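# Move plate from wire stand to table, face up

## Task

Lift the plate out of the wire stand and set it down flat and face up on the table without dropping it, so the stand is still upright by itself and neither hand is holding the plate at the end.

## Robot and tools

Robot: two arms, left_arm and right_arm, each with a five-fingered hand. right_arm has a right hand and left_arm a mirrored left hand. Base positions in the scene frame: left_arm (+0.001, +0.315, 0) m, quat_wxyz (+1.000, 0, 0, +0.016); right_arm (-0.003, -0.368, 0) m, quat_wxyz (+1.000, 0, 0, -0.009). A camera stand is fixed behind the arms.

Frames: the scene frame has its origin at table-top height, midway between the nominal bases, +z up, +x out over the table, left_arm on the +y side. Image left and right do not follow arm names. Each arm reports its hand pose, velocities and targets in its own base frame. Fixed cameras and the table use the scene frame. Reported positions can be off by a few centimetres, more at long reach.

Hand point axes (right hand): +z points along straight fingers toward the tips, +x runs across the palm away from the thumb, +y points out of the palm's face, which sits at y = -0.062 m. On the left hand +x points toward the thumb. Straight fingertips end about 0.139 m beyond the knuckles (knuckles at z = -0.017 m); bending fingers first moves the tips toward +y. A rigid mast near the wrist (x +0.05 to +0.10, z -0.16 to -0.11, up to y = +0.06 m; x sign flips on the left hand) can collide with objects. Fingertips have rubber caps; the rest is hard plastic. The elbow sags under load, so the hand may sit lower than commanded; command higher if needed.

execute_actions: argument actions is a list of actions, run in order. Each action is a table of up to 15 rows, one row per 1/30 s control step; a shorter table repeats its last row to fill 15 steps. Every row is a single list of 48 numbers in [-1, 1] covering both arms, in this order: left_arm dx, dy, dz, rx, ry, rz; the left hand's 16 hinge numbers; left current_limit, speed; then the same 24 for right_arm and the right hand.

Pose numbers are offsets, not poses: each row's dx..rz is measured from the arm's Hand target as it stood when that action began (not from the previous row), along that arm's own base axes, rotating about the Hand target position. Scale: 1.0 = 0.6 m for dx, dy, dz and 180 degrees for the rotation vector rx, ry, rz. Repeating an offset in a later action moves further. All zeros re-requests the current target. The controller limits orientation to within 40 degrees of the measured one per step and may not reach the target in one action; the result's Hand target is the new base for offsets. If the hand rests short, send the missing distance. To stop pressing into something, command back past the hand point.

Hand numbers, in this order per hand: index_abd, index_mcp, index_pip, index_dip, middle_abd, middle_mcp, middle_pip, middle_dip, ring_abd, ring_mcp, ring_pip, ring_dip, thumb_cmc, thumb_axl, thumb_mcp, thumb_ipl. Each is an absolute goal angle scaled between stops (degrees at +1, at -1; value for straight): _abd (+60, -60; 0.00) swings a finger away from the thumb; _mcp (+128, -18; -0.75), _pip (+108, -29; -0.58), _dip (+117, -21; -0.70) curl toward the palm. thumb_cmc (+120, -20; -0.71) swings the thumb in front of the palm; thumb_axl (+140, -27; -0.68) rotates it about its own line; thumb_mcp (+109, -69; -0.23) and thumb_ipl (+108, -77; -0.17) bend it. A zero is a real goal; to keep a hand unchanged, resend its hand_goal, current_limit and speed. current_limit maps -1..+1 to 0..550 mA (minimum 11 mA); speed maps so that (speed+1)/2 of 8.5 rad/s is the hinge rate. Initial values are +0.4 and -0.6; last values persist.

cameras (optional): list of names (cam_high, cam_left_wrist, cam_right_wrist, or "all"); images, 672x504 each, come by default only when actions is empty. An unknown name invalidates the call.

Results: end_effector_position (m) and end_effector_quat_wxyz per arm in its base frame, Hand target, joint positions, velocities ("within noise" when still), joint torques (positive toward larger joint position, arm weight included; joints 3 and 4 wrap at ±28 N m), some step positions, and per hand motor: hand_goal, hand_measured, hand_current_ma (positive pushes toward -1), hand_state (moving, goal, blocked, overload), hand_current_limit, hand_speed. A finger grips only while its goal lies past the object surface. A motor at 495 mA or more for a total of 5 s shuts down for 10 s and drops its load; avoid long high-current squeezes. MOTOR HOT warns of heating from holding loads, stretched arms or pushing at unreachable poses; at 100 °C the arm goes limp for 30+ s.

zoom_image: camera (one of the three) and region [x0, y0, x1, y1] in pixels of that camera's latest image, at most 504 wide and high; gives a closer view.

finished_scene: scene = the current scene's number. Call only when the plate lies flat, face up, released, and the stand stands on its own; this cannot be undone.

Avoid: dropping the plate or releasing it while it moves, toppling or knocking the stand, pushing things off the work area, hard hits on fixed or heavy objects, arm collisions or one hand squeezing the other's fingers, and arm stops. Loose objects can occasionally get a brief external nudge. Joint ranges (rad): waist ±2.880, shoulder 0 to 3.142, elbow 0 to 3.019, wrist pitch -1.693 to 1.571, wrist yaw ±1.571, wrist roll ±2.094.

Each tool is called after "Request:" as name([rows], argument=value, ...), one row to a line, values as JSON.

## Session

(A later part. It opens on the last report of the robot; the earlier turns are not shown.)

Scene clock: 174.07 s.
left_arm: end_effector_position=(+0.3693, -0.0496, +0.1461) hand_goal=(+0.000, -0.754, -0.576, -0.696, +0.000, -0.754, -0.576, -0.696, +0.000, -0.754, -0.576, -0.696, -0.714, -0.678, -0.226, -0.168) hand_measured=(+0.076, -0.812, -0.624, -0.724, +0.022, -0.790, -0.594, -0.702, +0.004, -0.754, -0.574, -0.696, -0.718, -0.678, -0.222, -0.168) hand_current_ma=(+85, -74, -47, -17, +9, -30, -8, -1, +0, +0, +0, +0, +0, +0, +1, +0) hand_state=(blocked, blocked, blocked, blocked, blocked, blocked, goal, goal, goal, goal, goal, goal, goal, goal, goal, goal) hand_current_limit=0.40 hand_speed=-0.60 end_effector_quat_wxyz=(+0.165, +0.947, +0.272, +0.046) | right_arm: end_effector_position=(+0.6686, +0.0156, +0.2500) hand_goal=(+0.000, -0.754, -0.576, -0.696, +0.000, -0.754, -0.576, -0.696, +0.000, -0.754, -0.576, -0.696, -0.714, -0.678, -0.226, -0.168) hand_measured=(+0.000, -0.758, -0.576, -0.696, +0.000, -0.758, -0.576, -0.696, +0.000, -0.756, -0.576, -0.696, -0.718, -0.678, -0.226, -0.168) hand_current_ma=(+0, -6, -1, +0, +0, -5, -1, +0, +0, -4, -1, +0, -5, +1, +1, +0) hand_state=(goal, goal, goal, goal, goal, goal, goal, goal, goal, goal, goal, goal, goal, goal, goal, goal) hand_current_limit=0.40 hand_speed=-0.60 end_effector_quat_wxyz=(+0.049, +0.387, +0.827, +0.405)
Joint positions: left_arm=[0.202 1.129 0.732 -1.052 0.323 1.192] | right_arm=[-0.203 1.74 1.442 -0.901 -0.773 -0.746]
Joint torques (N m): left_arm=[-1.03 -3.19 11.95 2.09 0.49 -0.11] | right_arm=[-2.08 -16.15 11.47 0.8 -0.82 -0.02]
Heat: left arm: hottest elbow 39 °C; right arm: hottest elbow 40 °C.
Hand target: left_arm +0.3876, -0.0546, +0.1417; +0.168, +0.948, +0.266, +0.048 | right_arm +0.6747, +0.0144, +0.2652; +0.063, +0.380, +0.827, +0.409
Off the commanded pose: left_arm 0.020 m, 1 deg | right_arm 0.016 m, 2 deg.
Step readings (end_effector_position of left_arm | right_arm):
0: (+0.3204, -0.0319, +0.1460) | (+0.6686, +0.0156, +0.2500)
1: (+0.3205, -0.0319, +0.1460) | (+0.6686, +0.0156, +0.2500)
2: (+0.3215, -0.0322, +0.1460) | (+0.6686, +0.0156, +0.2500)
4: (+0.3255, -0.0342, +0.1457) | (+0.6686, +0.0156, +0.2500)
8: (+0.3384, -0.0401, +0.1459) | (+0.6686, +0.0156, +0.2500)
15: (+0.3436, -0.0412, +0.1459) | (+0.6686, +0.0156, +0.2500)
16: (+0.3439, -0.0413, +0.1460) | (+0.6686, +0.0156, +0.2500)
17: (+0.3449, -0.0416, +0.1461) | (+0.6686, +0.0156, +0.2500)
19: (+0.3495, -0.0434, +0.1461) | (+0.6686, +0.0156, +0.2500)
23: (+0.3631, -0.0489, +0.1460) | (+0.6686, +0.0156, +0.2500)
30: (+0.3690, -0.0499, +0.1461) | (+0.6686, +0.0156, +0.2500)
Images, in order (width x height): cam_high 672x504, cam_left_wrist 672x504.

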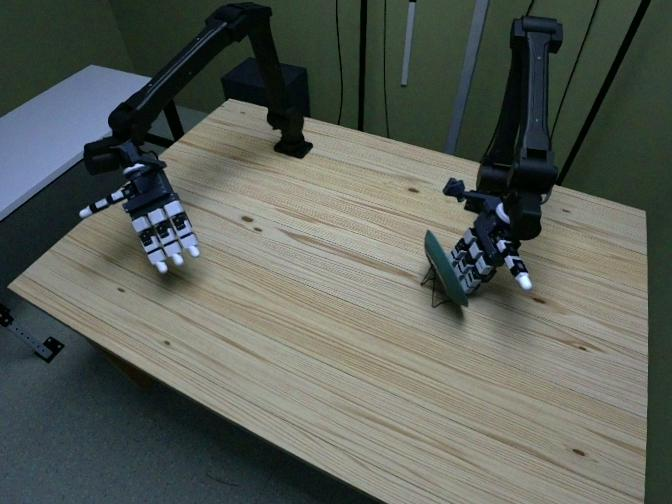

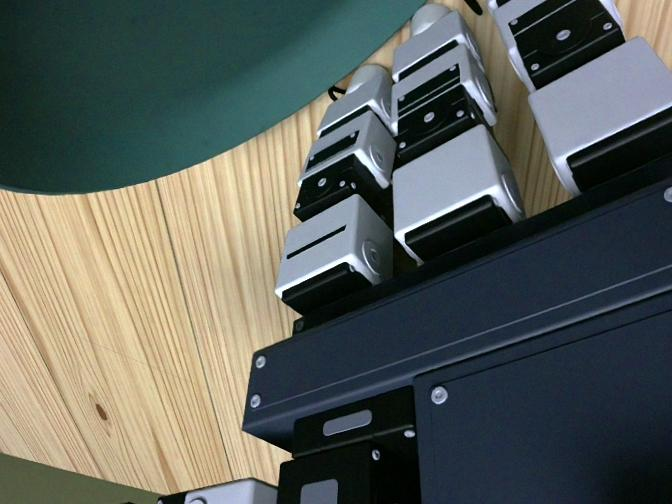

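Request:
execute_actions([
  [[0.045,-0.015,0,0,0,0, 0,-0.754,-0.576,-0.696,0,-0.754,-0.576,-0.696,0,-0.754,-0.576,-0.696,-0.714,-0.678,-0.226,-0.168,0.4,-0.6, 0,0,0,0,0,0, 0,-0.754,-0.576,-0.696,0,-0.754,-0.576,-0.696,0,-0.754,-0.576,-0.696,-0.714,-0.678,-0.226,-0.168,0.4,-0.6]],
  [[0.04,-0.015,0,0,0,0, 0,-0.754,-0.576,-0.696,0,-0.754,-0.576,-0.696,0,-0.754,-0.576,-0.696,-0.714,-0.678,-0.226,-0.168,0.4,-0.6, 0,0,0,0,0,0, 0,-0.754,-0.576,-0.696,0,-0.754,-0.576,-0.696,0,-0.754,-0.576,-0.696,-0.714,-0.678,-0.226,-0.168,0.4,-0.6]],
], cameras=["cam_high","cam_left_wrist"])

Request:
zoom_image(camera="cam_high", region=[380, 170, 560, 330])

Scene clock: 181.03 s.
left_arm: end_effector_position=(+0.4173, -0.0660, +0.1459) hand_goal=(+0.000, -0.754, -0.576, -0.696, +0.000, -0.754, -0.576, -0.696, +0.000, -0.754, -0.576, -0.696, -0.714, -0.678, -0.226, -0.168) hand_measured=(+0.080, -0.804, -0.620, -0.724, +0.028, -0.802, -0.602, -0.706, +0.004, -0.760, -0.578, -0.696, -0.718, -0.678, -0.222, -0.168) hand_current_ma=(+90, -54, -38, -17, +14, -51, -15, -3, +0, -1, +0, +0, +0, +0, +1, +0) hand_state=(blocked, blocked, blocked, blocked, blocked, blocked, blocked, goal, goal, goal, goal, goal, goal, goal, goal, goal) hand_current_limit=0.40 hand_speed=-0.60 end_effector_quat_wxyz=(+0.165, +0.947, +0.272, +0.043) | right_arm: end_effector_position=(+0.6686, +0.0156, +0.2500) hand_goal=(+0.000, -0.754, -0.576, -0.696, +0.000, -0.754, -0.576, -0.696, +0.000, -0.754, -0.576, -0.696, -0.714, -0.678, -0.226, -0.168) hand_measured=(+0.000, -0.758, -0.576, -0.696, +0.000, -0.758, -0.576, -0.696, +0.000, -0.756, -0.576, -0.696, -0.718, -0.678, -0.226, -0.168) hand_current_ma=(+0, -6, -1, +0, +0, -5, -1, +0, +0, -4, -1, +0, -5, +1, +1, +0) hand_state=(goal, goal, goal, goal, goal, goal, goal, goal, goal, goal, goal, goal, goal, goal, goal, goal) hand_current_limit=0.40 hand_speed=-0.60 end_effector_quat_wxyz=(+0.049, +0.387, +0.827, +0.405)
Joint positions: left_arm=[0.124 1.257 0.832 -1.003 0.314 1.113] | right_arm=[-0.203 1.74 1.442 -0.901 -0.773 -0.746]
Joint torques (N m): left_arm=[-1.08 -4.89 12.64 1.96 0.42 -0.09] | right_arm=[-1.79 -16.26 11.49 0.83 -0.79 0.01]
Heat: left arm: hottest elbow 39 °C; right arm: hottest elbow 40 °C.
Hand target: left_arm +0.4386, -0.0727, +0.1417; +0.168, +0.948, +0.265, +0.048 | right_arm +0.6747, +0.0144, +0.2652; +0.063, +0.380, +0.827, +0.409
Off the commanded pose: left_arm 0.023 m, 1 deg | right_arm 0.016 m, 2 deg.
Step readings (end_effector_position of left_arm | right_arm):
0: (+0.3693, -0.0496, +0.1461) | (+0.6686, +0.0156, +0.2500)
1: (+0.3695, -0.0496, +0.1461) | (+0.6686, +0.0156, +0.2500)
2: (+0.3703, -0.0498, +0.1460) | (+0.6686, +0.0156, +0.2500)
4: (+0.3750, -0.0519, +0.1460) | (+0.6686, +0.0156, +0.2500)
8: (+0.3885, -0.0569, +0.1459) | (+0.6686, +0.0156, +0.2500)
15: (+0.3948, -0.0580, +0.1458) | (+0.6686, +0.0156, +0.2500)
16: (+0.3950, -0.0581, +0.1460) | (+0.6686, +0.0156, +0.2500)
17: (+0.3958, -0.0583, +0.1460) | (+0.6686, +0.0156, +0.2500)
19: (+0.3999, -0.0600, +0.1460) | (+0.6686, +0.0156, +0.2500)
23: (+0.4121, -0.0649, +0.1461) | (+0.6686, +0.0156, +0.2500)
30: (+0.4171, -0.0661, +0.1460) | (+0.6686, +0.0156, +0.2500)
Images, in order (width x height): cam_high 672x504, cam_left_wrist 672x504.

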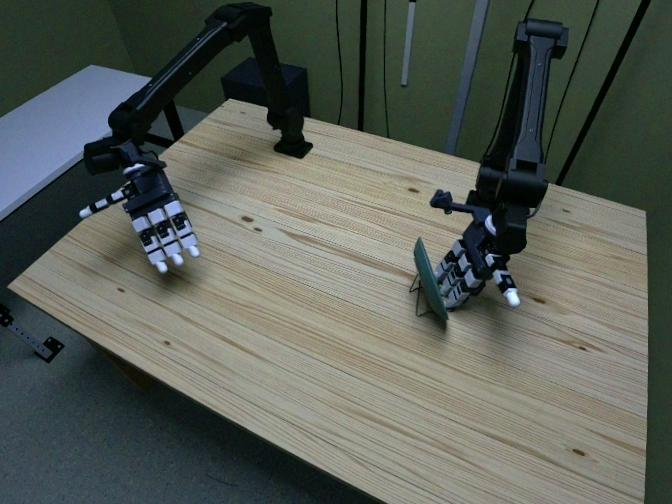

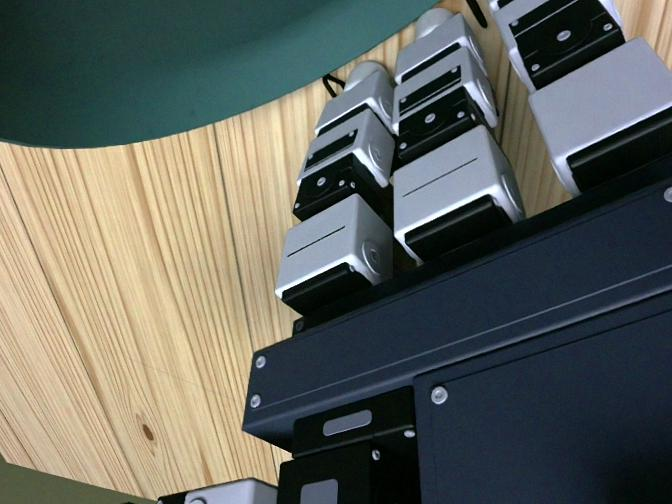

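Scaled by 2.800 from the camera's 672x504 image, which has a finer 960x720 frame.

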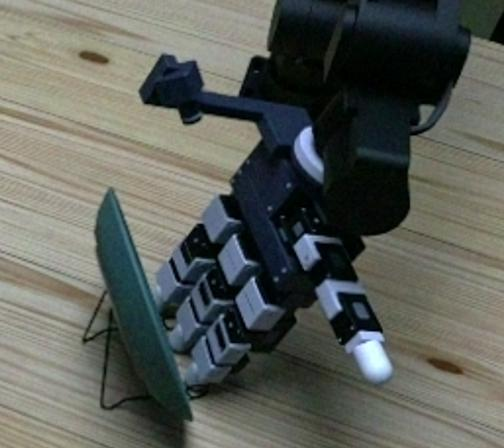

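Request:
execute_actions([
  [[-0.05,0.08,0,0,0,0, 0,-0.754,-0.576,-0.696,0,-0.754,-0.576,-0.696,0,-0.754,-0.576,-0.696,-0.714,-0.678,-0.226,-0.168,0.4,-0.6, 0,0,0,0,0,0, 0,-0.754,-0.576,-0.696,0,-0.754,-0.576,-0.696,0,-0.754,-0.576,-0.696,-0.714,-0.678,-0.226,-0.168,0.4,-0.6]],
  [[-0.05,0.05,0.1,0,0,0, 0,-0.754,-0.576,-0.696,0,-0.754,-0.576,-0.696,0,-0.754,-0.576,-0.696,-0.714,-0.678,-0.226,-0.168,0.4,-0.6, 0,0,0,0,0,0, 0,-0.754,-0.576,-0.696,0,-0.754,-0.576,-0.696,0,-0.754,-0.576,-0.696,-0.714,-0.678,-0.226,-0.168,0.4,-0.6]],
  [[0,0,0.2,0,0,0, 0,-0.754,-0.576,-0.696,0,-0.754,-0.576,-0.696,0,-0.754,-0.576,-0.696,-0.714,-0.678,-0.226,-0.168,0.4,-0.6, 0,0,0,0,0,0, 0,-0.754,-0.576,-0.696,0,-0.754,-0.576,-0.696,0,-0.754,-0.576,-0.696,-0.714,-0.678,-0.226,-0.168,0.4,-0.6]],
  [[0,0,0.2,0,0,0, 0,-0.754,-0.576,-0.696,0,-0.754,-0.576,-0.696,0,-0.754,-0.576,-0.696,-0.714,-0.678,-0.226,-0.168,0.4,-0.6, 0,0,0,0,0,0, 0,-0.754,-0.576,-0.696,0,-0.754,-0.576,-0.696,0,-0.754,-0.576,-0.696,-0.714,-0.678,-0.226,-0.168,0.4,-0.6]],
], cameras=["cam_high","cam_left_wrist"])

Request:
zoom_image(camera="cam_high", region=[380, 200, 480, 330])

Scene clock: 222.70 s.
left_arm: end_effector_position=(+0.3718, -0.0032, +0.4270) hand_goal=(+0.000, -0.754, -0.576, -0.696, +0.000, -0.754, -0.576, -0.696, +0.000, -0.754, -0.576, -0.696, -0.714, -0.678, -0.226, -0.168) hand_measured=(+0.002, -0.756, -0.578, -0.698, +0.002, -0.758, -0.580, -0.698, +0.002, -0.758, -0.578, -0.696, -0.718, -0.678, -0.222, -0.168) hand_current_ma=(+0, +0, +0, +0, +0, -1, +0, +0, +0, +0, +0, +0, +0, +0, +1, +0) hand_state=(goal, goal, goal, goal, goal, goal, goal, goal, goal, goal, goal, goal, goal, goal, goal, goal) hand_current_limit=0.40 hand_speed=-0.60 end_effector_quat_wxyz=(+0.177, +0.940, +0.266, +0.120) | right_arm: end_effector_position=(+0.6686, +0.0156, +0.2500) hand_goal=(+0.000, -0.754, -0.576, -0.696, +0.000, -0.754, -0.576, -0.696, +0.000, -0.754, -0.576, -0.696, -0.714, -0.678, -0.226, -0.168) hand_measured=(+0.000, -0.758, -0.576, -0.696, +0.000, -0.758, -0.576, -0.696, +0.000, -0.756, -0.576, -0.696, -0.718, -0.678, -0.226, -0.168) hand_current_ma=(+0, -6, -1, +0, +0, -5, -1, +0, +0, -4, -1, +0, -5, +1, +1, +0) hand_state=(goal, goal, goal, goal, goal, goal, goal, goal, goal, goal, goal, goal, goal, goal, goal, goal) hand_current_limit=0.40 hand_speed=-0.60 end_effector_quat_wxyz=(+0.049, +0.387, +0.827, +0.405)
Joint positions: left_arm=[0.367 1.071 1.404 -1.686 0.375 1.345] | right_arm=[-0.203 1.74 1.442 -0.901 -0.773 -0.746]
Joint torques (N m): left_arm=[1.67 -4.95 14.12 0.35 0.5 -0.09] | right_arm=[-2.02 -16.03 11.55 0.84 -0.81 -0.01]
Heat: left arm: hottest elbow 39 °C; right arm: hottest elbow 40 °C.
Hand target: left_arm +0.3787, +0.0053, +0.4415; +0.168, +0.948, +0.265, +0.047 | right_arm +0.6747, +0.0144, +0.2652; +0.063, +0.380, +0.827, +0.409
Off the commanded pose: left_arm 0.018 m, 8 deg | right_arm 0.016 m, 2 deg.
joint sent to its limit (left arm) — joint 4 (wrist pitch), lower limit. The joint targets are off in orientation, not in position.
Step readings (end_effector_position of left_arm | right_arm):
0: (+0.4173, -0.0660, +0.1459) | (+0.6686, +0.0156, +0.2500)
1: (+0.4173, -0.0660, +0.1459) | (+0.6686, +0.0156, +0.2500)
2: (+0.4171, -0.0652, +0.1461) | (+0.6686, +0.0156, +0.2500)
4: (+0.4168, -0.0589, +0.1472) | (+0.6686, +0.0156, +0.2500)
8: (+0.4165, -0.0362, +0.1478) | (+0.6686, +0.0156, +0.2500)
15: (+0.4135, -0.0260, +0.1477) | (+0.6686, +0.0156, +0.2500)
16: (+0.4127, -0.0263, +0.1475) | (+0.6686, +0.0156, +0.2500)
17: (+0.4092, -0.0260, +0.1472) | (+0.6686, +0.0156, +0.2500)
19: (+0.3965, -0.0231, +0.1492) | (+0.6686, +0.0156, +0.2500)
23: (+0.3760, -0.0089, +0.1631) | (+0.6686, +0.0156, +0.2500)
30: (+0.3678, -0.0034, +0.1802) | (+0.6686, +0.0156, +0.2500)
31: (+0.3672, -0.0036, +0.1811) | (+0.6686, +0.0156, +0.2500)
32: (+0.3653, -0.0044, +0.1842) | (+0.6686, +0.0156, +0.2500)
34: (+0.3619, -0.0064, +0.2020) | (+0.6686, +0.0156, +0.2500)
38: (+0.3681, -0.0045, +0.2629) | (+0.6686, +0.0156, +0.2500)
45: (+0.3706, -0.0034, +0.3149) | (+0.6686, +0.0156, +0.2500)
46: (+0.3695, -0.0037, +0.3148) | (+0.6686, +0.0156, +0.2500)
47: (+0.3677, -0.0044, +0.3162) | (+0.6686, +0.0156, +0.2500)
49: (+0.3655, -0.0061, +0.3311) | (+0.6686, +0.0156, +0.2500)
53: (+0.3717, -0.0050, +0.3865) | (+0.6686, +0.0156, +0.2500)
60: (+0.3698, -0.0043, +0.4299) | (+0.6686, +0.0156, +0.2500)
Images, in order (width x height): cam_high 672x504, cam_left_wrist 672x504.

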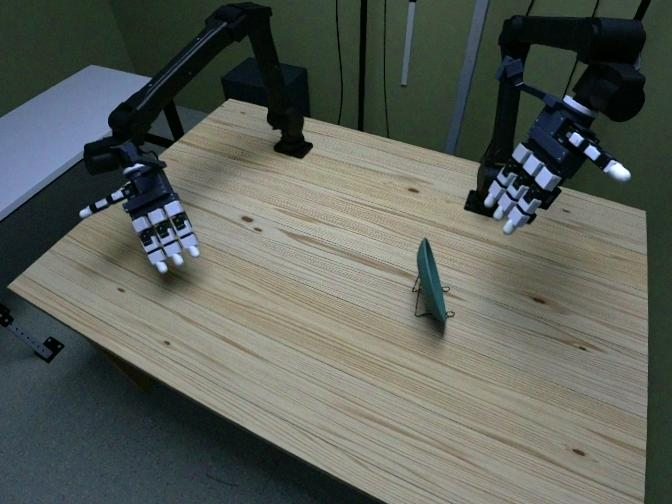

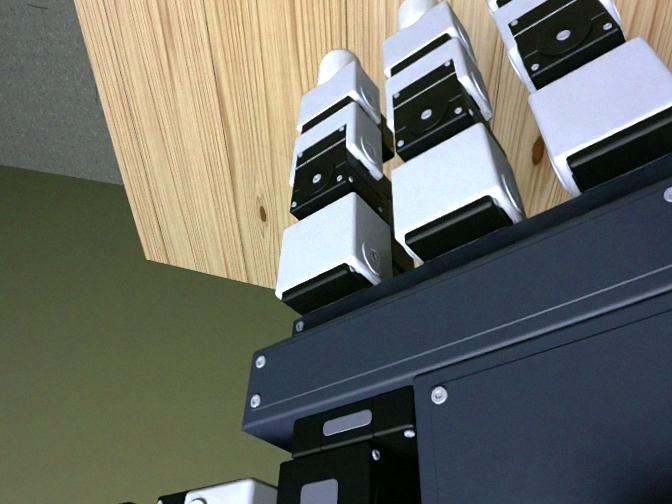

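Scaled by 3.877 from the camera's 672x504 image, which has a finer 960x720 frame.

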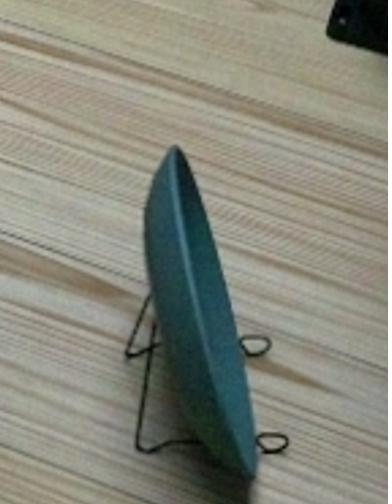

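Request:
execute_actions([
  [[0.0073,-0.0507,-0.0072,-0.0722,0.102,0.1246, 0,-0.754,-0.576,-0.696,0,-0.754,-0.576,-0.696,0,-0.754,-0.576,-0.696,-0.714,-0.678,-0.226,-0.168,0.4,-0.6, 0,0,0,0,0,0, 0,-0.754,-0.576,-0.696,0,-0.754,-0.576,-0.696,0,-0.754,-0.576,-0.696,-0.714,-0.678,-0.226,-0.168,0.4,-0.6]],
  [[0.0073,-0.0507,-0.0072,-0.0722,0.102,0.1246, 0,-0.754,-0.576,-0.696,0,-0.754,-0.576,-0.696,0,-0.754,-0.576,-0.696,-0.714,-0.678,-0.226,-0.168,0.4,-0.6, 0,0,0,0,0,0, 0,-0.754,-0.576,-0.696,0,-0.754,-0.576,-0.696,0,-0.754,-0.576,-0.696,-0.714,-0.678,-0.226,-0.168,0.4,-0.6]],
  [[0.0073,-0.0507,-0.0072,-0.0722,0.102,0.1246, 0,-0.754,-0.576,-0.696,0,-0.754,-0.576,-0.696,0,-0.754,-0.576,-0.696,-0.714,-0.678,-0.226,-0.168,0.4,-0.6, 0,0,0,0,0,0, 0,-0.754,-0.576,-0.696,0,-0.754,-0.576,-0.696,0,-0.754,-0.576,-0.696,-0.714,-0.678,-0.226,-0.168,0.4,-0.6]],
  [[0.0073,-0.0507,-0.0072,-0.0722,0.102,0.1246, 0,-0.068,-0.576,-0.696,0,-0.068,-0.576,-0.696,0,-0.068,-0.576,-0.696,0.571,-0.678,-0.226,-0.168,0.4,-0.4, 0,0,0,0,0,0, 0,-0.754,-0.576,-0.696,0,-0.754,-0.576,-0.696,0,-0.754,-0.576,-0.696,-0.714,-0.678,-0.226,-0.168,0.4,-0.6]],
  [[0.0073,-0.0507,-0.0072,-0.0722,0.102,0.1246, 0,-0.068,-0.576,-0.696,0,-0.068,-0.576,-0.696,0,-0.068,-0.576,-0.696,0.571,-0.678,-0.226,-0.168,0.4,-0.4, 0,0,0,0,0,0, 0,-0.754,-0.576,-0.696,0,-0.754,-0.576,-0.696,0,-0.754,-0.576,-0.696,-0.714,-0.678,-0.226,-0.168,0.4,-0.6]],
], cameras=["cam_high","cam_left_wrist"])

Request:
zoom_image(camera="cam_high", region=[360, 80, 560, 330])

Scene clock: 253.53 s.
left_arm: end_effector_position=(+0.4025, -0.1432, +0.4294) hand_goal=(+0.000, -0.068, -0.576, -0.696, +0.000, -0.068, -0.576, -0.696, +0.000, -0.068, -0.576, -0.696, +0.570, -0.678, -0.226, -0.168) hand_measured=(-0.002, -0.066, -0.578, -0.698, -0.002, -0.066, -0.578, -0.698, -0.002, -0.066, -0.578, -0.696, +0.562, -0.678, -0.222, -0.168) hand_current_ma=(+0, +0, +0, +0, +0, +0, +0, +0, +0, +0, +0, +0, -2, +0, +1, +0) hand_state=(goal, goal, goal, goal, goal, goal, goal, goal, goal, goal, goal, goal, goal, goal, goal, goal) hand_current_limit=0.40 hand_speed=-0.40 end_effector_quat_wxyz=(+0.190, +0.003, +0.826, -0.530) | right_arm: end_effector_position=(+0.6686, +0.0156, +0.2500) hand_goal=(+0.000, -0.754, -0.576, -0.696, +0.000, -0.754, -0.576, -0.696, +0.000, -0.754, -0.576, -0.696, -0.714, -0.678, -0.226, -0.168) hand_measured=(+0.000, -0.758, -0.576, -0.696, +0.000, -0.758, -0.576, -0.696, +0.000, -0.756, -0.576, -0.696, -0.718, -0.678, -0.226, -0.168) hand_current_ma=(+0, -6, -1, +0, +0, -5, -1, +0, +0, -4, -1, +0, -5, +1, +1, +0) hand_state=(goal, goal, goal, goal, goal, goal, goal, goal, goal, goal, goal, goal, goal, goal, goal, goal) hand_current_limit=0.40 hand_speed=-0.60 end_effector_quat_wxyz=(+0.049, +0.387, +0.827, +0.405)
Joint positions: left_arm=[-0.066 1.173 1.495 -1.103 1.025 -2.09] | right_arm=[-0.203 1.74 1.442 -0.901 -0.773 -0.746]
Joint torques (N m): left_arm=[-0.44 -8.7 9.65 1.83 0.42 -0.05] | right_arm=[-1.73 -16.03 11.51 0.87 -0.79 -0.02]
Heat: left arm: hottest elbow 40 °C; right arm: hottest elbow 40 °C.
Hand target: left_arm +0.4006, -0.1468, +0.4199; +0.228, -0.050, +0.821, -0.520 | right_arm +0.6747, +0.0144, +0.2652; +0.063, +0.380, +0.827, +0.409
Off the commanded pose: left_arm 0.010 m, 8 deg | right_arm 0.016 m, 2 deg.
joint sent to its limit (left arm) — joint 6 (wrist roll), lower limit. The joint targets are off in orientation, not in position.
Step readings (end_effector_position of left_arm | right_arm):
0: (+0.3718, -0.0032, +0.4270) | (+0.6686, +0.0156, +0.2500)
1: (+0.3722, -0.0031, +0.4273) | (+0.6686, +0.0156, +0.2500)
2: (+0.3744, -0.0039, +0.4299) | (+0.6686, +0.0156, +0.2500)
4: (+0.3794, -0.0064, +0.4347) | (+0.6686, +0.0156, +0.2500)
8: (+0.3812, -0.0216, +0.4386) | (+0.6686, +0.0156, +0.2500)
15: (+0.3815, -0.0253, +0.4433) | (+0.6686, +0.0156, +0.2500)
16: (+0.3822, -0.0250, +0.4433) | (+0.6686, +0.0156, +0.2500)
17: (+0.3835, -0.0269, +0.4438) | (+0.6686, +0.0156, +0.2500)
19: (+0.3852, -0.0377, +0.4443) | (+0.6686, +0.0156, +0.2500)
23: (+0.3850, -0.0616, +0.4407) | (+0.6686, +0.0156, +0.2500)
30: (+0.3843, -0.0575, +0.4310) | (+0.6686, +0.0156, +0.2500)
31: (+0.3840, -0.0574, +0.4302) | (+0.6686, +0.0156, +0.2500)
32: (+0.3835, -0.0603, +0.4300) | (+0.6686, +0.0156, +0.2500)
34: (+0.3814, -0.0734, +0.4293) | (+0.6686, +0.0156, +0.2500)
38: (+0.3808, -0.0932, +0.4214) | (+0.6686, +0.0156, +0.2500)
45: (+0.3876, -0.0875, +0.4112) | (+0.6686, +0.0156, +0.2500)
46: (+0.3872, -0.0876, +0.4107) | (+0.6686, +0.0156, +0.2500)
47: (+0.3857, -0.0922, +0.4124) | (+0.6686, +0.0156, +0.2500)
49: (+0.3854, -0.1038, +0.4193) | (+0.6686, +0.0156, +0.2500)
53: (+0.3906, -0.1151, +0.4237) | (+0.6686, +0.0156, +0.2500)
60: (+0.3985, -0.1111, +0.4120) | (+0.6686, +0.0156, +0.2500)
61: (+0.3992, -0.1117, +0.4122) | (+0.6686, +0.0156, +0.2500)
62: (+0.3979, -0.1158, +0.4140) | (+0.6686, +0.0156, +0.2500)
64: (+0.3942, -0.1265, +0.4178) | (+0.6686, +0.0156, +0.2500)
68: (+0.3964, -0.1387, +0.4161) | (+0.6686, +0.0156, +0.2500)
75: (+0.4167, -0.1388, +0.4167) | (+0.6686, +0.0156, +0.2500)
Images, in order (width x height): cam_high 672x504, cam_left_wrist 672x504.

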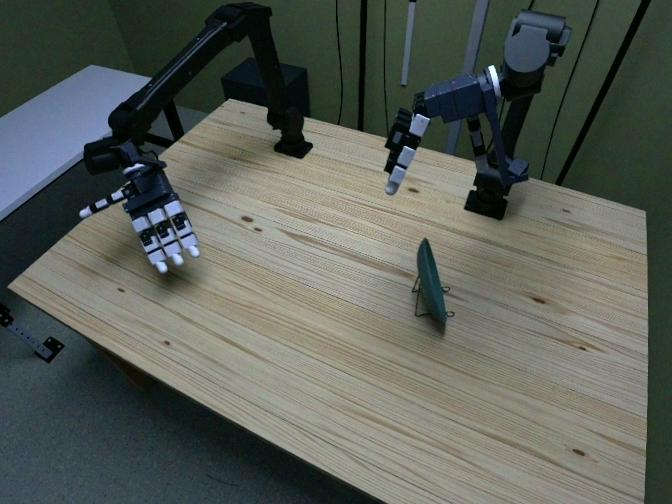

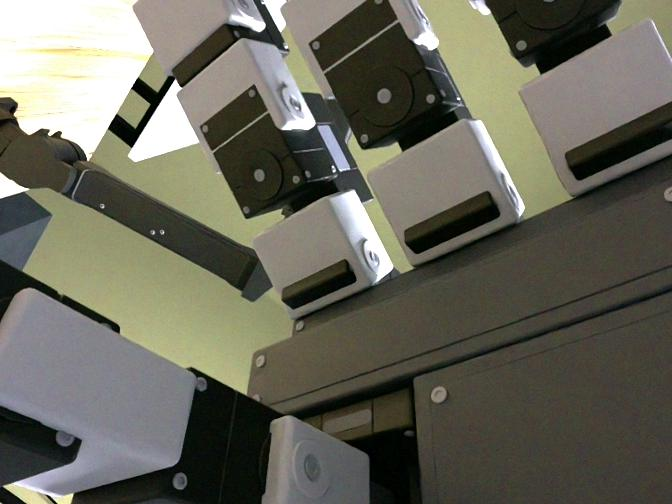

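Scaled by 2.016 from the camera's 672x504 image, which has a finer 960x720 frame.

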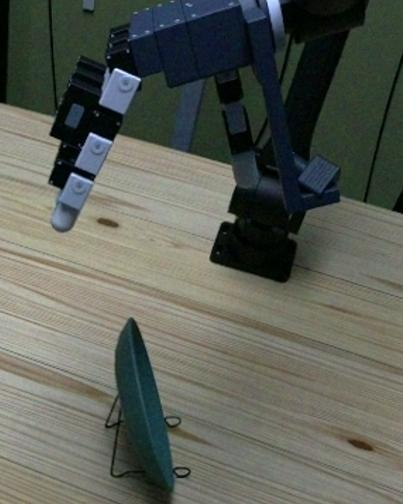

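Request:
execute_actions([
  [[0,0,-0.1,0,0,0, 0,-0.068,-0.576,-0.696,0,-0.068,-0.576,-0.696,0,-0.068,-0.576,-0.696,0.571,-0.678,-0.226,-0.168,0.4,-0.4, 0,0,0,0,0,0, 0,-0.754,-0.576,-0.696,0,-0.754,-0.576,-0.696,0,-0.754,-0.576,-0.696,-0.714,-0.678,-0.226,-0.168,0.4,-0.6]],
  [[0,0,-0.12,0,0,0, 0,-0.068,-0.576,-0.696,0,-0.068,-0.576,-0.696,0,-0.068,-0.576,-0.696,0.571,-0.678,-0.226,-0.168,0.4,-0.4, 0,0,0,0,0,0, 0,-0.754,-0.576,-0.696,0,-0.754,-0.576,-0.696,0,-0.754,-0.576,-0.696,-0.714,-0.678,-0.226,-0.168,0.4,-0.6]],
], cameras=["cam_high","cam_left_wrist"])

Request:
zoom_image(camera="cam_high", region=[360, 130, 520, 330])

Scene clock: 259.10 s.
left_arm: end_effector_position=(+0.4023, -0.1404, +0.2939) hand_goal=(+0.000, -0.068, -0.576, -0.696, +0.000, -0.068, -0.576, -0.696, +0.000, -0.068, -0.576, -0.696, +0.570, -0.678, -0.226, -0.168) hand_measured=(-0.002, -0.066, -0.578, -0.698, -0.002, -0.066, -0.578, -0.698, -0.002, -0.066, -0.578, -0.696, +0.564, -0.678, -0.222, -0.168) hand_current_ma=(+0, +0, +0, +0, +0, +0, +0, +0, +0, +0, +0, +0, -1, +0, +1, +0) hand_state=(goal, goal, goal, goal, goal, goal, goal, goal, goal, goal, goal, goal, goal, goal, goal, goal) hand_current_limit=0.40 hand_speed=-0.40 end_effector_quat_wxyz=(+0.209, +0.000, +0.836, -0.507) | right_arm: end_effector_position=(+0.6686, +0.0156, +0.2500) hand_goal=(+0.000, -0.754, -0.576, -0.696, +0.000, -0.754, -0.576, -0.696, +0.000, -0.754, -0.576, -0.696, -0.714, -0.678, -0.226, -0.168) hand_measured=(+0.000, -0.758, -0.576, -0.696, +0.000, -0.758, -0.576, -0.696, +0.000, -0.756, -0.576, -0.696, -0.718, -0.678, -0.226, -0.168) hand_current_ma=(+0, -6, -1, +0, +0, -5, -1, +0, +0, -4, -1, +0, -5, +1, +1, +0) hand_state=(goal, goal, goal, goal, goal, goal, goal, goal, goal, goal, goal, goal, goal, goal, goal, goal) hand_current_limit=0.40 hand_speed=-0.60 end_effector_quat_wxyz=(+0.049, +0.387, +0.827, +0.405)
Joint positions: left_arm=[-0.085 1.098 1.086 -0.746 0.953 -2.093] | right_arm=[-0.203 1.74 1.442 -0.901 -0.773 -0.746]
Joint torques (N m): left_arm=[-0.44 -8 10.58 2.09 0.63 -0.02] | right_arm=[-1.9 -16.21 11.54 0.87 -0.8 -0.01]
Heat: left arm: hottest elbow 39 °C; right arm: hottest elbow 40 °C.
Hand target: left_arm +0.4006, -0.1467, +0.2879; +0.228, -0.050, +0.821, -0.520 | right_arm +0.6747, +0.0144, +0.2652; +0.063, +0.380, +0.827, +0.409
Off the commanded pose: left_arm 0.009 m, 7 deg | right_arm 0.016 m, 2 deg.
joint sent to its limit (left arm) — joint 6 (wrist roll), lower limit. The joint targets are off in orientation, not in position.
Step readings (end_effector_position of left_arm | right_arm):
0: (+0.4024, -0.1432, +0.4294) | (+0.6686, +0.0156, +0.2500)
1: (+0.4029, -0.1429, +0.4285) | (+0.6686, +0.0156, +0.2500)
2: (+0.4046, -0.1423, +0.4253) | (+0.6686, +0.0156, +0.2500)
4: (+0.4050, -0.1407, +0.4088) | (+0.6686, +0.0156, +0.2500)
8: (+0.4001, -0.1399, +0.3708) | (+0.6686, +0.0156, +0.2500)
15: (+0.4042, -0.1411, +0.3597) | (+0.6686, +0.0156, +0.2500)
16: (+0.4048, -0.1412, +0.3597) | (+0.6686, +0.0156, +0.2500)
17: (+0.4063, -0.1413, +0.3578) | (+0.6686, +0.0156, +0.2500)
19: (+0.4055, -0.1412, +0.3444) | (+0.6686, +0.0156, +0.2500)
23: (+0.3979, -0.1400, +0.3049) | (+0.6686, +0.0156, +0.2500)
30: (+0.4006, -0.1402, +0.2929) | (+0.6686, +0.0156, +0.2500)
Images, in order (width x height): cam_high 672x504, cam_left_wrist 672x504.

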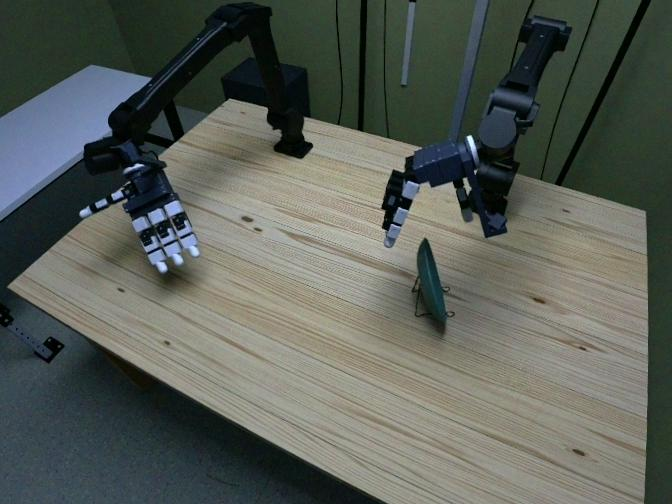

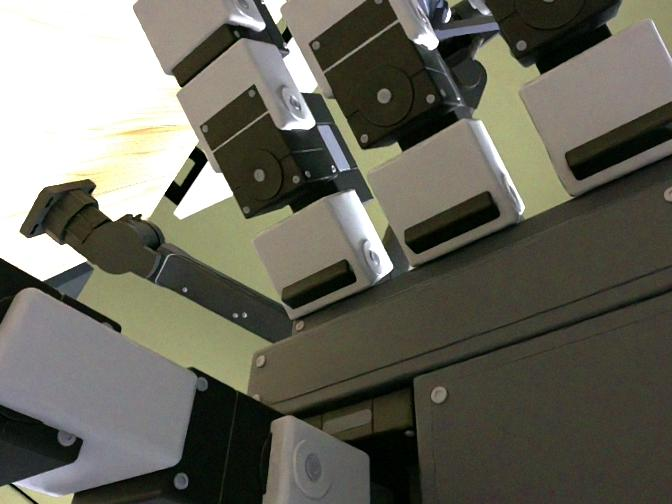

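Scaled by 2.520 from the camera's 672x504 image, which has a finer 960x720 frame.

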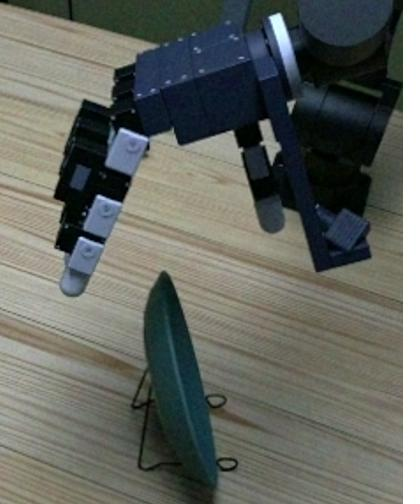

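Request:
execute_actions([
  [[0.012,0,-0.1,0,0,0, 0,-0.068,-0.576,-0.696,0,-0.068,-0.576,-0.696,0,-0.068,-0.576,-0.696,0.571,-0.678,-0.226,-0.168,0.4,-0.4, 0,0,0,0,0,0, 0,-0.754,-0.576,-0.696,0,-0.754,-0.576,-0.696,0,-0.754,-0.576,-0.696,-0.714,-0.678,-0.226,-0.168,0.4,-0.6]],
], cameras=["cam_high","cam_left_wrist"])

Request:
zoom_image(camera="cam_high", region=[360, 130, 520, 330])

Scene clock: 270.37 s.
left_arm: end_effector_position=(+0.4088, -0.1409, +0.2379) hand_goal=(+0.000, -0.068, -0.576, -0.696, +0.000, -0.068, -0.576, -0.696, +0.000, -0.068, -0.576, -0.696, +0.570, -0.678, -0.226, -0.168) hand_measured=(-0.002, -0.066, -0.578, -0.698, -0.002, -0.066, -0.578, -0.698, -0.002, -0.066, -0.578, -0.696, +0.564, -0.678, -0.222, -0.168) hand_current_ma=(+0, +0, +0, +0, +0, +0, +0, +0, +0, +0, +0, +0, -1, +0, +1, +0) hand_state=(goal, goal, goal, goal, goal, goal, goal, goal, goal, goal, goal, goal, goal, goal, goal, goal) hand_current_limit=0.40 hand_speed=-0.40 end_effector_quat_wxyz=(+0.213, +0.002, +0.835, -0.507) | right_arm: end_effector_position=(+0.6686, +0.0156, +0.2500) hand_goal=(+0.000, -0.754, -0.576, -0.696, +0.000, -0.754, -0.576, -0.696, +0.000, -0.754, -0.576, -0.696, -0.714, -0.678, -0.226, -0.168) hand_measured=(+0.000, -0.758, -0.576, -0.696, +0.000, -0.758, -0.576, -0.696, +0.000, -0.756, -0.576, -0.696, -0.718, -0.678, -0.226, -0.168) hand_current_ma=(+0, -6, -1, +0, +0, -5, -1, +0, +0, -4, -1, +0, -5, +1, +1, +0) hand_state=(goal, goal, goal, goal, goal, goal, goal, goal, goal, goal, goal, goal, goal, goal, goal, goal) hand_current_limit=0.40 hand_speed=-0.60 end_effector_quat_wxyz=(+0.049, +0.387, +0.827, +0.405)
Joint positions: left_arm=[-0.085 1.125 0.955 -0.578 0.953 -2.093] | right_arm=[-0.203 1.74 1.442 -0.901 -0.773 -0.746]
Joint torques (N m): left_arm=[-0.09 -7.36 10.54 2.04 0.52 0] | right_arm=[-1.79 -16.21 11.63 0.94 -0.82 -0.02]
Heat: left arm: hottest elbow 40 °C; right arm: hottest elbow 40 °C.
Hand target: left_arm +0.4077, -0.1467, +0.2280; +0.228, -0.050, +0.821, -0.520 | right_arm +0.6747, +0.0144, +0.2652; +0.063, +0.380, +0.827, +0.409
Off the commanded pose: left_arm 0.012 m, 7 deg | right_arm 0.016 m, 2 deg.
joint sent to its limit (left arm) — joint 6 (wrist roll), lower limit. The joint targets are off in orientation, not in position.
Step readings (end_effector_position of left_arm | right_arm):
0: (+0.4023, -0.1404, +0.2939) | (+0.6686, +0.0156, +0.2500)
1: (+0.4025, -0.1404, +0.2936) | (+0.6686, +0.0156, +0.2500)
2: (+0.4041, -0.1405, +0.2921) | (+0.6686, +0.0156, +0.2500)
4: (+0.4071, -0.1408, +0.2822) | (+0.6686, +0.0156, +0.2500)
8: (+0.4019, -0.1403, +0.2504) | (+0.6686, +0.0156, +0.2500)
15: (+0.4072, -0.1408, +0.2369) | (+0.6686, +0.0156, +0.2500)
Images, in order (width x height): cam_high 672x504, cam_left_wrist 672x504.

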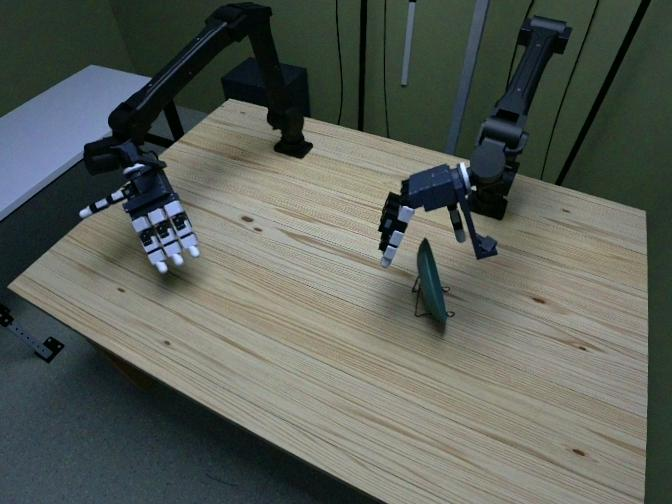

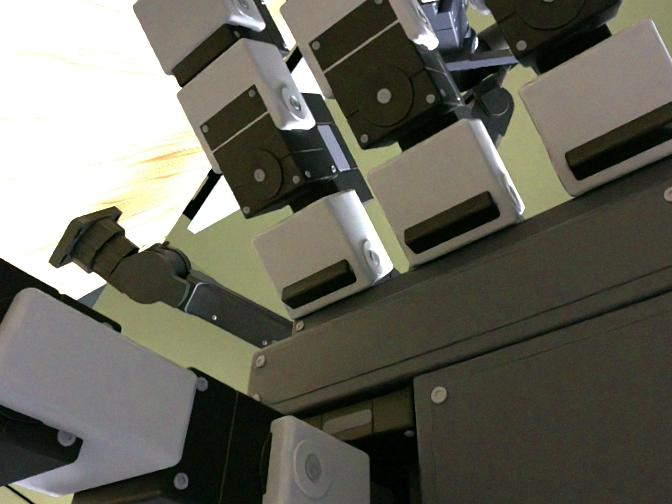

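Scaled by 2.520 from the camera's 672x504 image, which has a finer 960x720 frame.

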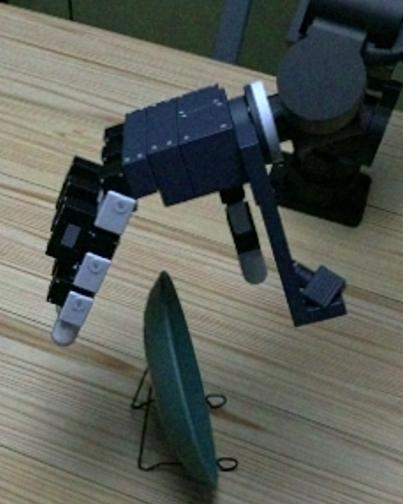

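Request:
execute_actions([
  [[0.012,-0.002,-0.1,0,0,0, 0,-0.068,-0.576,-0.696,0,-0.068,-0.576,-0.696,0,-0.068,-0.576,-0.696,0.571,-0.678,-0.226,-0.168,0.4,-0.4, 0,0,0,0,0,0, 0,-0.754,-0.576,-0.696,0,-0.754,-0.576,-0.696,0,-0.754,-0.576,-0.696,-0.714,-0.678,-0.226,-0.168,0.4,-0.6]],
], cameras=["cam_high","cam_left_wrist"])

Request:
zoom_image(camera="cam_high", region=[360, 170, 500, 330])

Scene clock: 275.03 s.
left_arm: end_effector_position=(+0.4169, -0.1413, +0.1761) hand_goal=(+0.000, -0.068, -0.576, -0.696, +0.000, -0.068, -0.576, -0.696, +0.000, -0.068, -0.576, -0.696, +0.570, -0.678, -0.226, -0.168) hand_measured=(-0.002, -0.066, -0.578, -0.698, -0.002, -0.066, -0.578, -0.698, -0.002, -0.066, -0.578, -0.696, +0.564, -0.678, -0.222, -0.168) hand_current_ma=(+0, +0, +0, +0, +0, +0, +0, +0, +0, +0, +0, +0, -1, +0, +1, +0) hand_state=(goal, goal, goal, goal, goal, goal, goal, goal, goal, goal, goal, goal, goal, goal, goal, goal) hand_current_limit=0.40 hand_speed=-0.40 end_effector_quat_wxyz=(+0.212, +0.001, +0.836, -0.507) | right_arm: end_effector_position=(+0.6686, +0.0156, +0.2500) hand_goal=(+0.000, -0.754, -0.576, -0.696, +0.000, -0.754, -0.576, -0.696, +0.000, -0.754, -0.576, -0.696, -0.714, -0.678, -0.226, -0.168) hand_measured=(+0.000, -0.758, -0.576, -0.696, +0.000, -0.758, -0.576, -0.696, +0.000, -0.756, -0.576, -0.696, -0.718, -0.678, -0.226, -0.168) hand_current_ma=(+0, -6, -1, +0, +0, -5, -1, +0, +0, -4, -1, +0, -5, +1, +1, +0) hand_state=(goal, goal, goal, goal, goal, goal, goal, goal, goal, goal, goal, goal, goal, goal, goal, goal) hand_current_limit=0.40 hand_speed=-0.60 end_effector_quat_wxyz=(+0.049, +0.387, +0.827, +0.405)
Joint positions: left_arm=[-0.085 1.196 0.843 -0.399 0.951 -2.093] | right_arm=[-0.203 1.74 1.442 -0.901 -0.773 -0.746]
Joint torques (N m): left_arm=[-0.26 -8 10.29 2 0.59 0.01] | right_arm=[-1.67 -16.03 11.38 0.75 -0.83 -0.04]
Heat: left arm: hottest elbow 39 °C; right arm: hottest elbow 40 °C.
Hand target: left_arm +0.4150, -0.1479, +0.1680; +0.228, -0.050, +0.821, -0.520 | right_arm +0.6747, +0.0144, +0.2652; +0.063, +0.380, +0.827, +0.409
Off the commanded pose: left_arm 0.011 m, 7 deg | right_arm 0.016 m, 2 deg.
joint sent to its limit (left arm) — joint 6 (wrist roll), lower limit. The joint targets are off in orientation, not in position.
Step readings (end_effector_position of left_arm | right_arm):
0: (+0.4088, -0.1409, +0.2379) | (+0.6686, +0.0156, +0.2500)
1: (+0.4090, -0.1409, +0.2378) | (+0.6686, +0.0156, +0.2500)
2: (+0.4107, -0.1411, +0.2364) | (+0.6686, +0.0156, +0.2500)
4: (+0.4133, -0.1413, +0.2287) | (+0.6686, +0.0156, +0.2500)
8: (+0.4104, -0.1407, +0.1962) | (+0.6686, +0.0156, +0.2500)
15: (+0.4147, -0.1411, +0.1749) | (+0.6686, +0.0156, +0.2500)
Images, in order (width x height): cam_high 672x504, cam_left_wrist 672x504.

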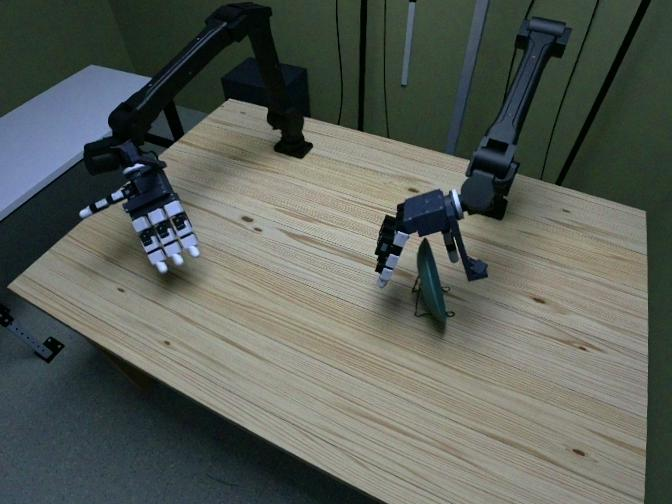

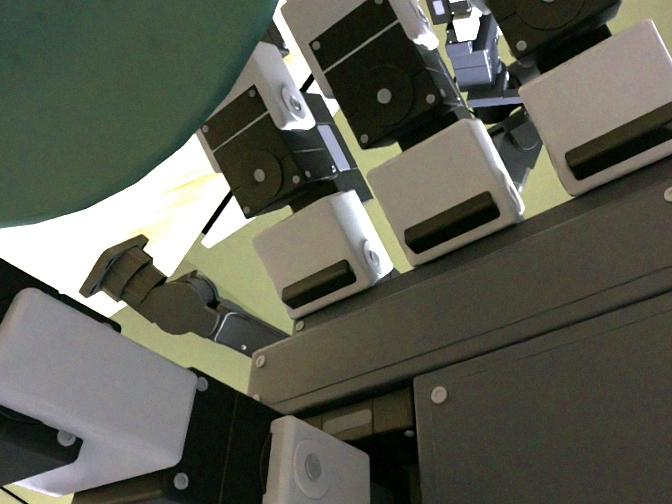

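Scaled by 3.150 from the camera's 672x504 image, which has a finer 960x720 frame.

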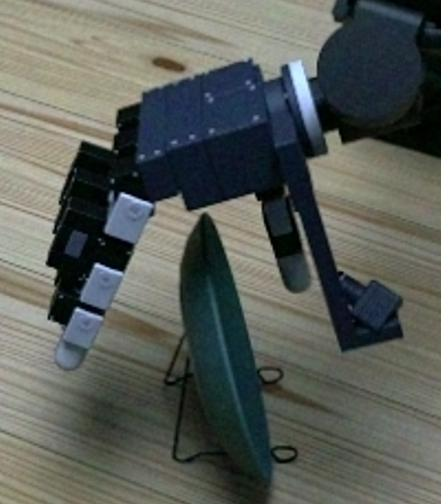

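Request:
execute_actions([
  [[0,0,0,0,0,0, 0,0.2,-0.576,-0.97,0,0.2,-0.576,-0.97,0,0.2,-0.576,-0.97,0.857,-0.678,0.112,-0.492,0.2,-0.5, 0,0,0,0,0,0, 0,-0.754,-0.576,-0.696,0,-0.754,-0.576,-0.696,0,-0.754,-0.576,-0.696,-0.714,-0.678,-0.226,-0.168,0.4,-0.6]],
  [[0,0,0,0,0,0, 0,0.26,-0.576,-0.97,0,0.26,-0.576,-0.97,0,0.26,-0.576,-0.97,0.857,-0.678,0.3,-0.492,0.0,-0.7, 0,0,0,0,0,0, 0,-0.754,-0.576,-0.696,0,-0.754,-0.576,-0.696,0,-0.754,-0.576,-0.696,-0.714,-0.678,-0.226,-0.168,0.4,-0.6]],
], cameras=["cam_high","cam_left_wrist"])

Request:
zoom_image(camera="cam_high", region=[360, 170, 500, 330])

Scene clock: 286.33 s.
left_arm: end_effector_position=(+0.4168, -0.1419, +0.1762) hand_goal=(+0.000, +0.260, -0.576, -0.970, +0.000, +0.260, -0.576, -0.970, +0.000, +0.260, -0.576, -0.970, +0.856, -0.678, +0.300, -0.492) hand_measured=(-0.002, +0.258, -0.578, -0.966, -0.002, +0.256, -0.578, -0.968, -0.002, +0.256, -0.578, -0.966, +0.842, -0.678, +0.296, -0.490) hand_current_ma=(+0, +0, +0, +0, +0, +0, +0, +0, +0, +0, +0, +0, -5, +0, -1, +0) hand_state=(goal, goal, goal, goal, goal, goal, goal, goal, goal, goal, goal, goal, goal, goal, goal, goal) hand_current_limit=0.00 hand_speed=-0.70 end_effector_quat_wxyz=(+0.212, +0.002, +0.836, -0.507) | right_arm: end_effector_position=(+0.6686, +0.0156, +0.2500) hand_goal=(+0.000, -0.754, -0.576, -0.696, +0.000, -0.754, -0.576, -0.696, +0.000, -0.754, -0.576, -0.696, -0.714, -0.678, -0.226, -0.168) hand_measured=(+0.000, -0.758, -0.576, -0.696, +0.000, -0.758, -0.576, -0.696, +0.000, -0.756, -0.576, -0.696, -0.718, -0.678, -0.226, -0.168) hand_current_ma=(+0, -6, -1, +0, +0, -5, -1, +0, +0, -4, -1, +0, -5, +1, +1, +0) hand_state=(goal, goal, goal, goal, goal, goal, goal, goal, goal, goal, goal, goal, goal, goal, goal, goal) hand_current_limit=0.40 hand_speed=-0.60 end_effector_quat_wxyz=(+0.049, +0.387, +0.827, +0.405)
Joint positions: left_arm=[-0.086 1.196 0.843 -0.398 0.951 -2.093] | right_arm=[-0.203 1.74 1.442 -0.901 -0.773 -0.746]
Joint torques (N m): left_arm=[-0.32 -8 10.24 1.94 0.46 0.04] | right_arm=[-1.73 -15.91 11.62 0.87 -0.78 -0.02]
Heat: left arm: hottest elbow 39 °C; right arm: hottest elbow 40 °C.
Hand target: left_arm +0.4150, -0.1480, +0.1680; +0.228, -0.050, +0.821, -0.520 | right_arm +0.6747, +0.0144, +0.2652; +0.063, +0.380, +0.827, +0.409
Off the commanded pose: left_arm 0.010 m, 7 deg | right_arm 0.016 m, 2 deg.
joint sent to its limit (left arm) — joint 6 (wrist roll), lower limit. The joint targets are off in orientation, not in position.
Step readings (end_effector_position of left_arm | right_arm):
0: (+0.4170, -0.1413, +0.1762) | (+0.6686, +0.0156, +0.2500)
1: (+0.4170, -0.1413, +0.1762) | (+0.6686, +0.0156, +0.2500)
2: (+0.4170, -0.1413, +0.1762) | (+0.6686, +0.0156, +0.2500)
4: (+0.4168, -0.1417, +0.1762) | (+0.6686, +0.0156, +0.2500)
8: (+0.4168, -0.1417, +0.1762) | (+0.6686, +0.0156, +0.2500)
15: (+0.4167, -0.1419, +0.1762) | (+0.6686, +0.0156, +0.2500)
16: (+0.4167, -0.1419, +0.1762) | (+0.6686, +0.0156, +0.2500)
17: (+0.4168, -0.1419, +0.1762) | (+0.6686, +0.0156, +0.2500)
19: (+0.4168, -0.1419, +0.1762) | (+0.6686, +0.0156, +0.2500)
23: (+0.4168, -0.1419, +0.1762) | (+0.6686, +0.0156, +0.2500)
30: (+0.4168, -0.1419, +0.1762) | (+0.6686, +0.0156, +0.2500)
Images, in order (width x height): cam_high 672x504, cam_left_wrist 672x504.

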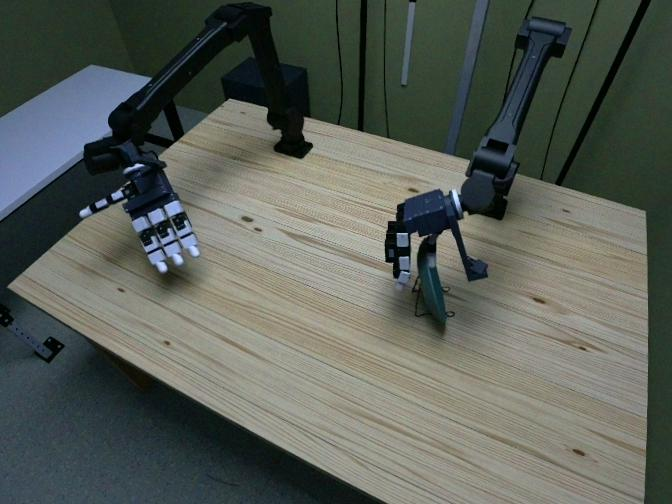

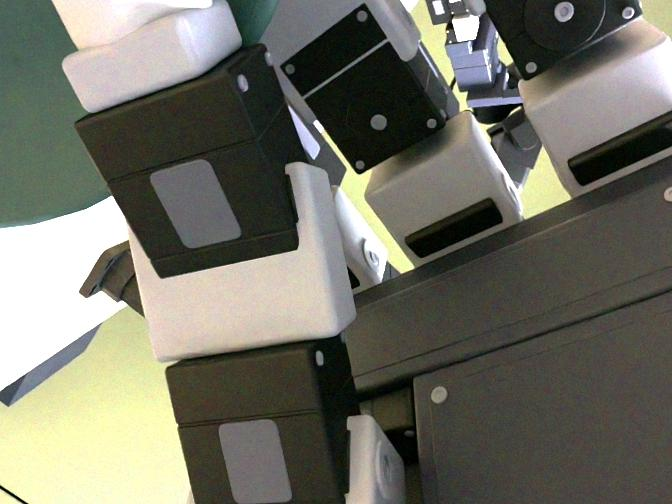

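Scaled by 3.150 from the camera's 672x504 image, which has a finer 960x720 frame.

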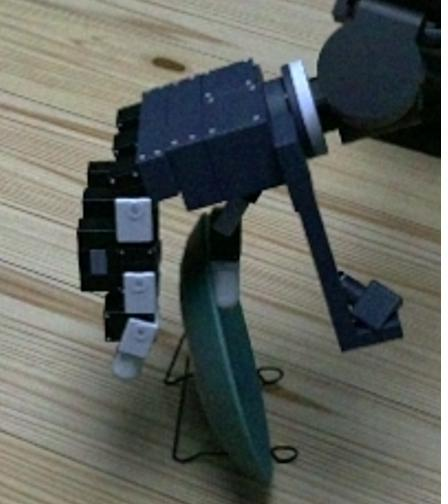

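Request:
execute_actions([
  [[0,0,0,0,0,0, 0,0.34,-0.576,-0.97,0,0.34,-0.576,-0.97,0,0.34,-0.576,-0.97,0.857,-0.678,0.34,-0.492,-0.2,-0.7, 0,0,0,0,0,0, 0,-0.754,-0.576,-0.696,0,-0.754,-0.576,-0.696,0,-0.754,-0.576,-0.696,-0.714,-0.678,-0.226,-0.168,0.4,-0.6]],
  [[0,0,0,0,0,0, 0,0.42,-0.576,-0.97,0,0.42,-0.576,-0.97,0,0.42,-0.576,-0.97,0.857,-0.678,0.38,-0.492,-0.2,-0.7, 0,0,0,0,0,0, 0,-0.754,-0.576,-0.696,0,-0.754,-0.576,-0.696,0,-0.754,-0.576,-0.696,-0.714,-0.678,-0.226,-0.168,0.4,-0.6]],
], cameras=["cam_high","cam_left_wrist"])

Request:
zoom_image(camera="cam_high", region=[360, 170, 500, 330])

Scene clock: 292.23 s.
left_arm: end_effector_position=(+0.4169, -0.1419, +0.1763) hand_goal=(+0.000, +0.420, -0.576, -0.970, +0.000, +0.420, -0.576, -0.970, +0.000, +0.420, -0.576, -0.970, +0.856, -0.678, +0.380, -0.492) hand_measured=(-0.002, +0.360, -0.588, -0.966, -0.002, +0.372, -0.582, -0.968, -0.002, +0.412, -0.578, -0.966, +0.842, -0.678, +0.346, -0.500) hand_current_ma=(+0, -78, -3, +0, +0, -49, -1, +0, +0, -2, +0, +0, -5, +0, -40, -3) hand_state=(goal, blocked, goal, goal, goal, blocked, goal, goal, goal, goal, goal, goal, goal, goal, blocked, goal) hand_current_limit=-0.20 hand_speed=-0.70 end_effector_quat_wxyz=(+0.212, +0.001, +0.836, -0.507) | right_arm: end_effector_position=(+0.6686, +0.0156, +0.2500) hand_goal=(+0.000, -0.754, -0.576, -0.696, +0.000, -0.754, -0.576, -0.696, +0.000, -0.754, -0.576, -0.696, -0.714, -0.678, -0.226, -0.168) hand_measured=(+0.000, -0.758, -0.576, -0.696, +0.000, -0.758, -0.576, -0.696, +0.000, -0.756, -0.576, -0.696, -0.718, -0.678, -0.226, -0.168) hand_current_ma=(+0, -6, -1, +0, +0, -5, -1, +0, +0, -4, -1, +0, -5, +1, +1, +0) hand_state=(goal, goal, goal, goal, goal, goal, goal, goal, goal, goal, goal, goal, goal, goal, goal, goal) hand_current_limit=0.40 hand_speed=-0.60 end_effector_quat_wxyz=(+0.049, +0.387, +0.827, +0.405)
Joint positions: left_arm=[-0.086 1.196 0.843 -0.397 0.951 -2.094] | right_arm=[-0.203 1.74 1.442 -0.901 -0.773 -0.746]
Joint torques (N m): left_arm=[-0.62 -8.23 10.32 2.04 0.45 0.04] | right_arm=[-2.02 -16.21 11.51 0.81 -0.79 -0.01]
Heat: left arm: hottest elbow 39 °C; right arm: hottest elbow 40 °C.
Hand target: left_arm +0.4150, -0.1480, +0.1680; +0.228, -0.050, +0.821, -0.520 | right_arm +0.6747, +0.0144, +0.2652; +0.063, +0.380, +0.827, +0.409
Off the commanded pose: left_arm 0.010 m, 7 deg | right_arm 0.016 m, 2 deg.
joint sent to its limit (left arm) — joint 6 (wrist roll), lower limit. The joint targets are off in orientation, not in position.
Step readings (end_effector_position of left_arm | right_arm):
0: (+0.4168, -0.1419, +0.1762) | (+0.6686, +0.0156, +0.2500)
1: (+0.4168, -0.1419, +0.1762) | (+0.6686, +0.0156, +0.2500)
2: (+0.4168, -0.1419, +0.1762) | (+0.6686, +0.0156, +0.2500)
4: (+0.4168, -0.1419, +0.1762) | (+0.6686, +0.0156, +0.2500)
8: (+0.4168, -0.1419, +0.1762) | (+0.6686, +0.0156, +0.2500)
15: (+0.4168, -0.1419, +0.1762) | (+0.6686, +0.0156, +0.2500)
16: (+0.4168, -0.1419, +0.1762) | (+0.6686, +0.0156, +0.2500)
17: (+0.4168, -0.1419, +0.1762) | (+0.6686, +0.0156, +0.2500)
19: (+0.4169, -0.1419, +0.1763) | (+0.6686, +0.0156, +0.2500)
23: (+0.4169, -0.1419, +0.1763) | (+0.6686, +0.0156, +0.2500)
30: (+0.4169, -0.1419, +0.1763) | (+0.6686, +0.0156, +0.2500)
Images, in order (width x height): cam_high 672x504, cam_left_wrist 672x504.

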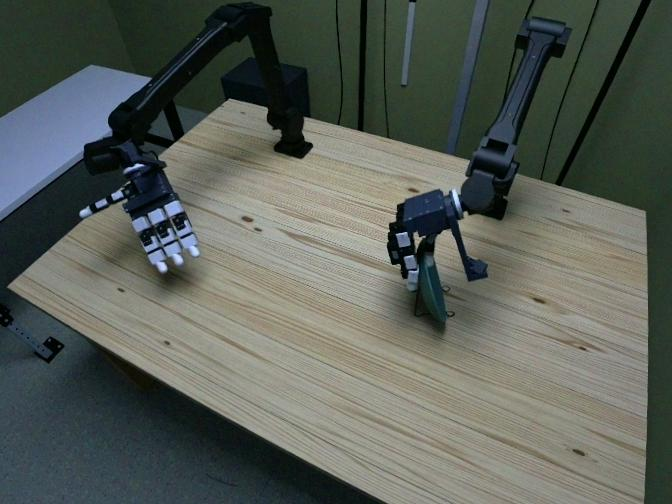

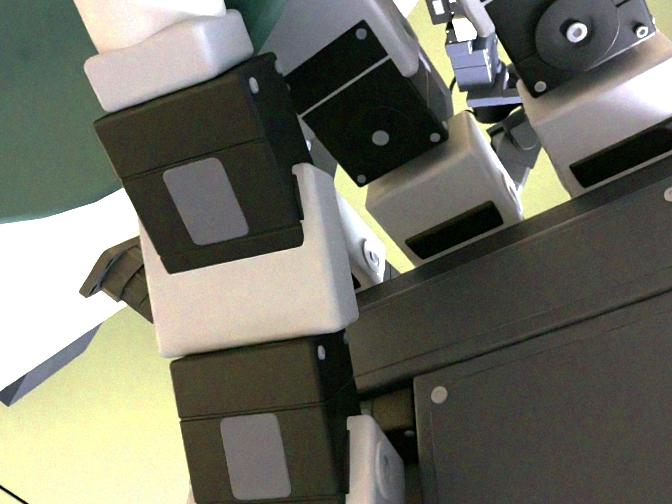

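Scaled by 3.150 from the camera's 672x504 image, which has a finer 960x720 frame.

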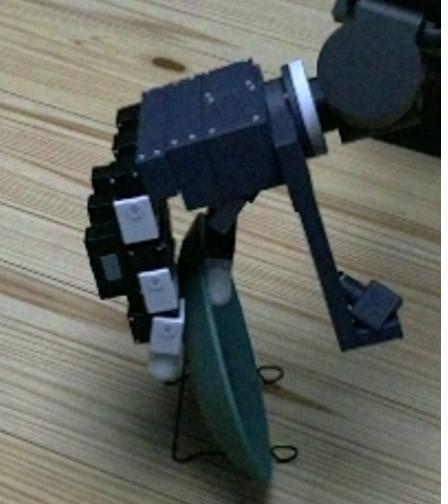

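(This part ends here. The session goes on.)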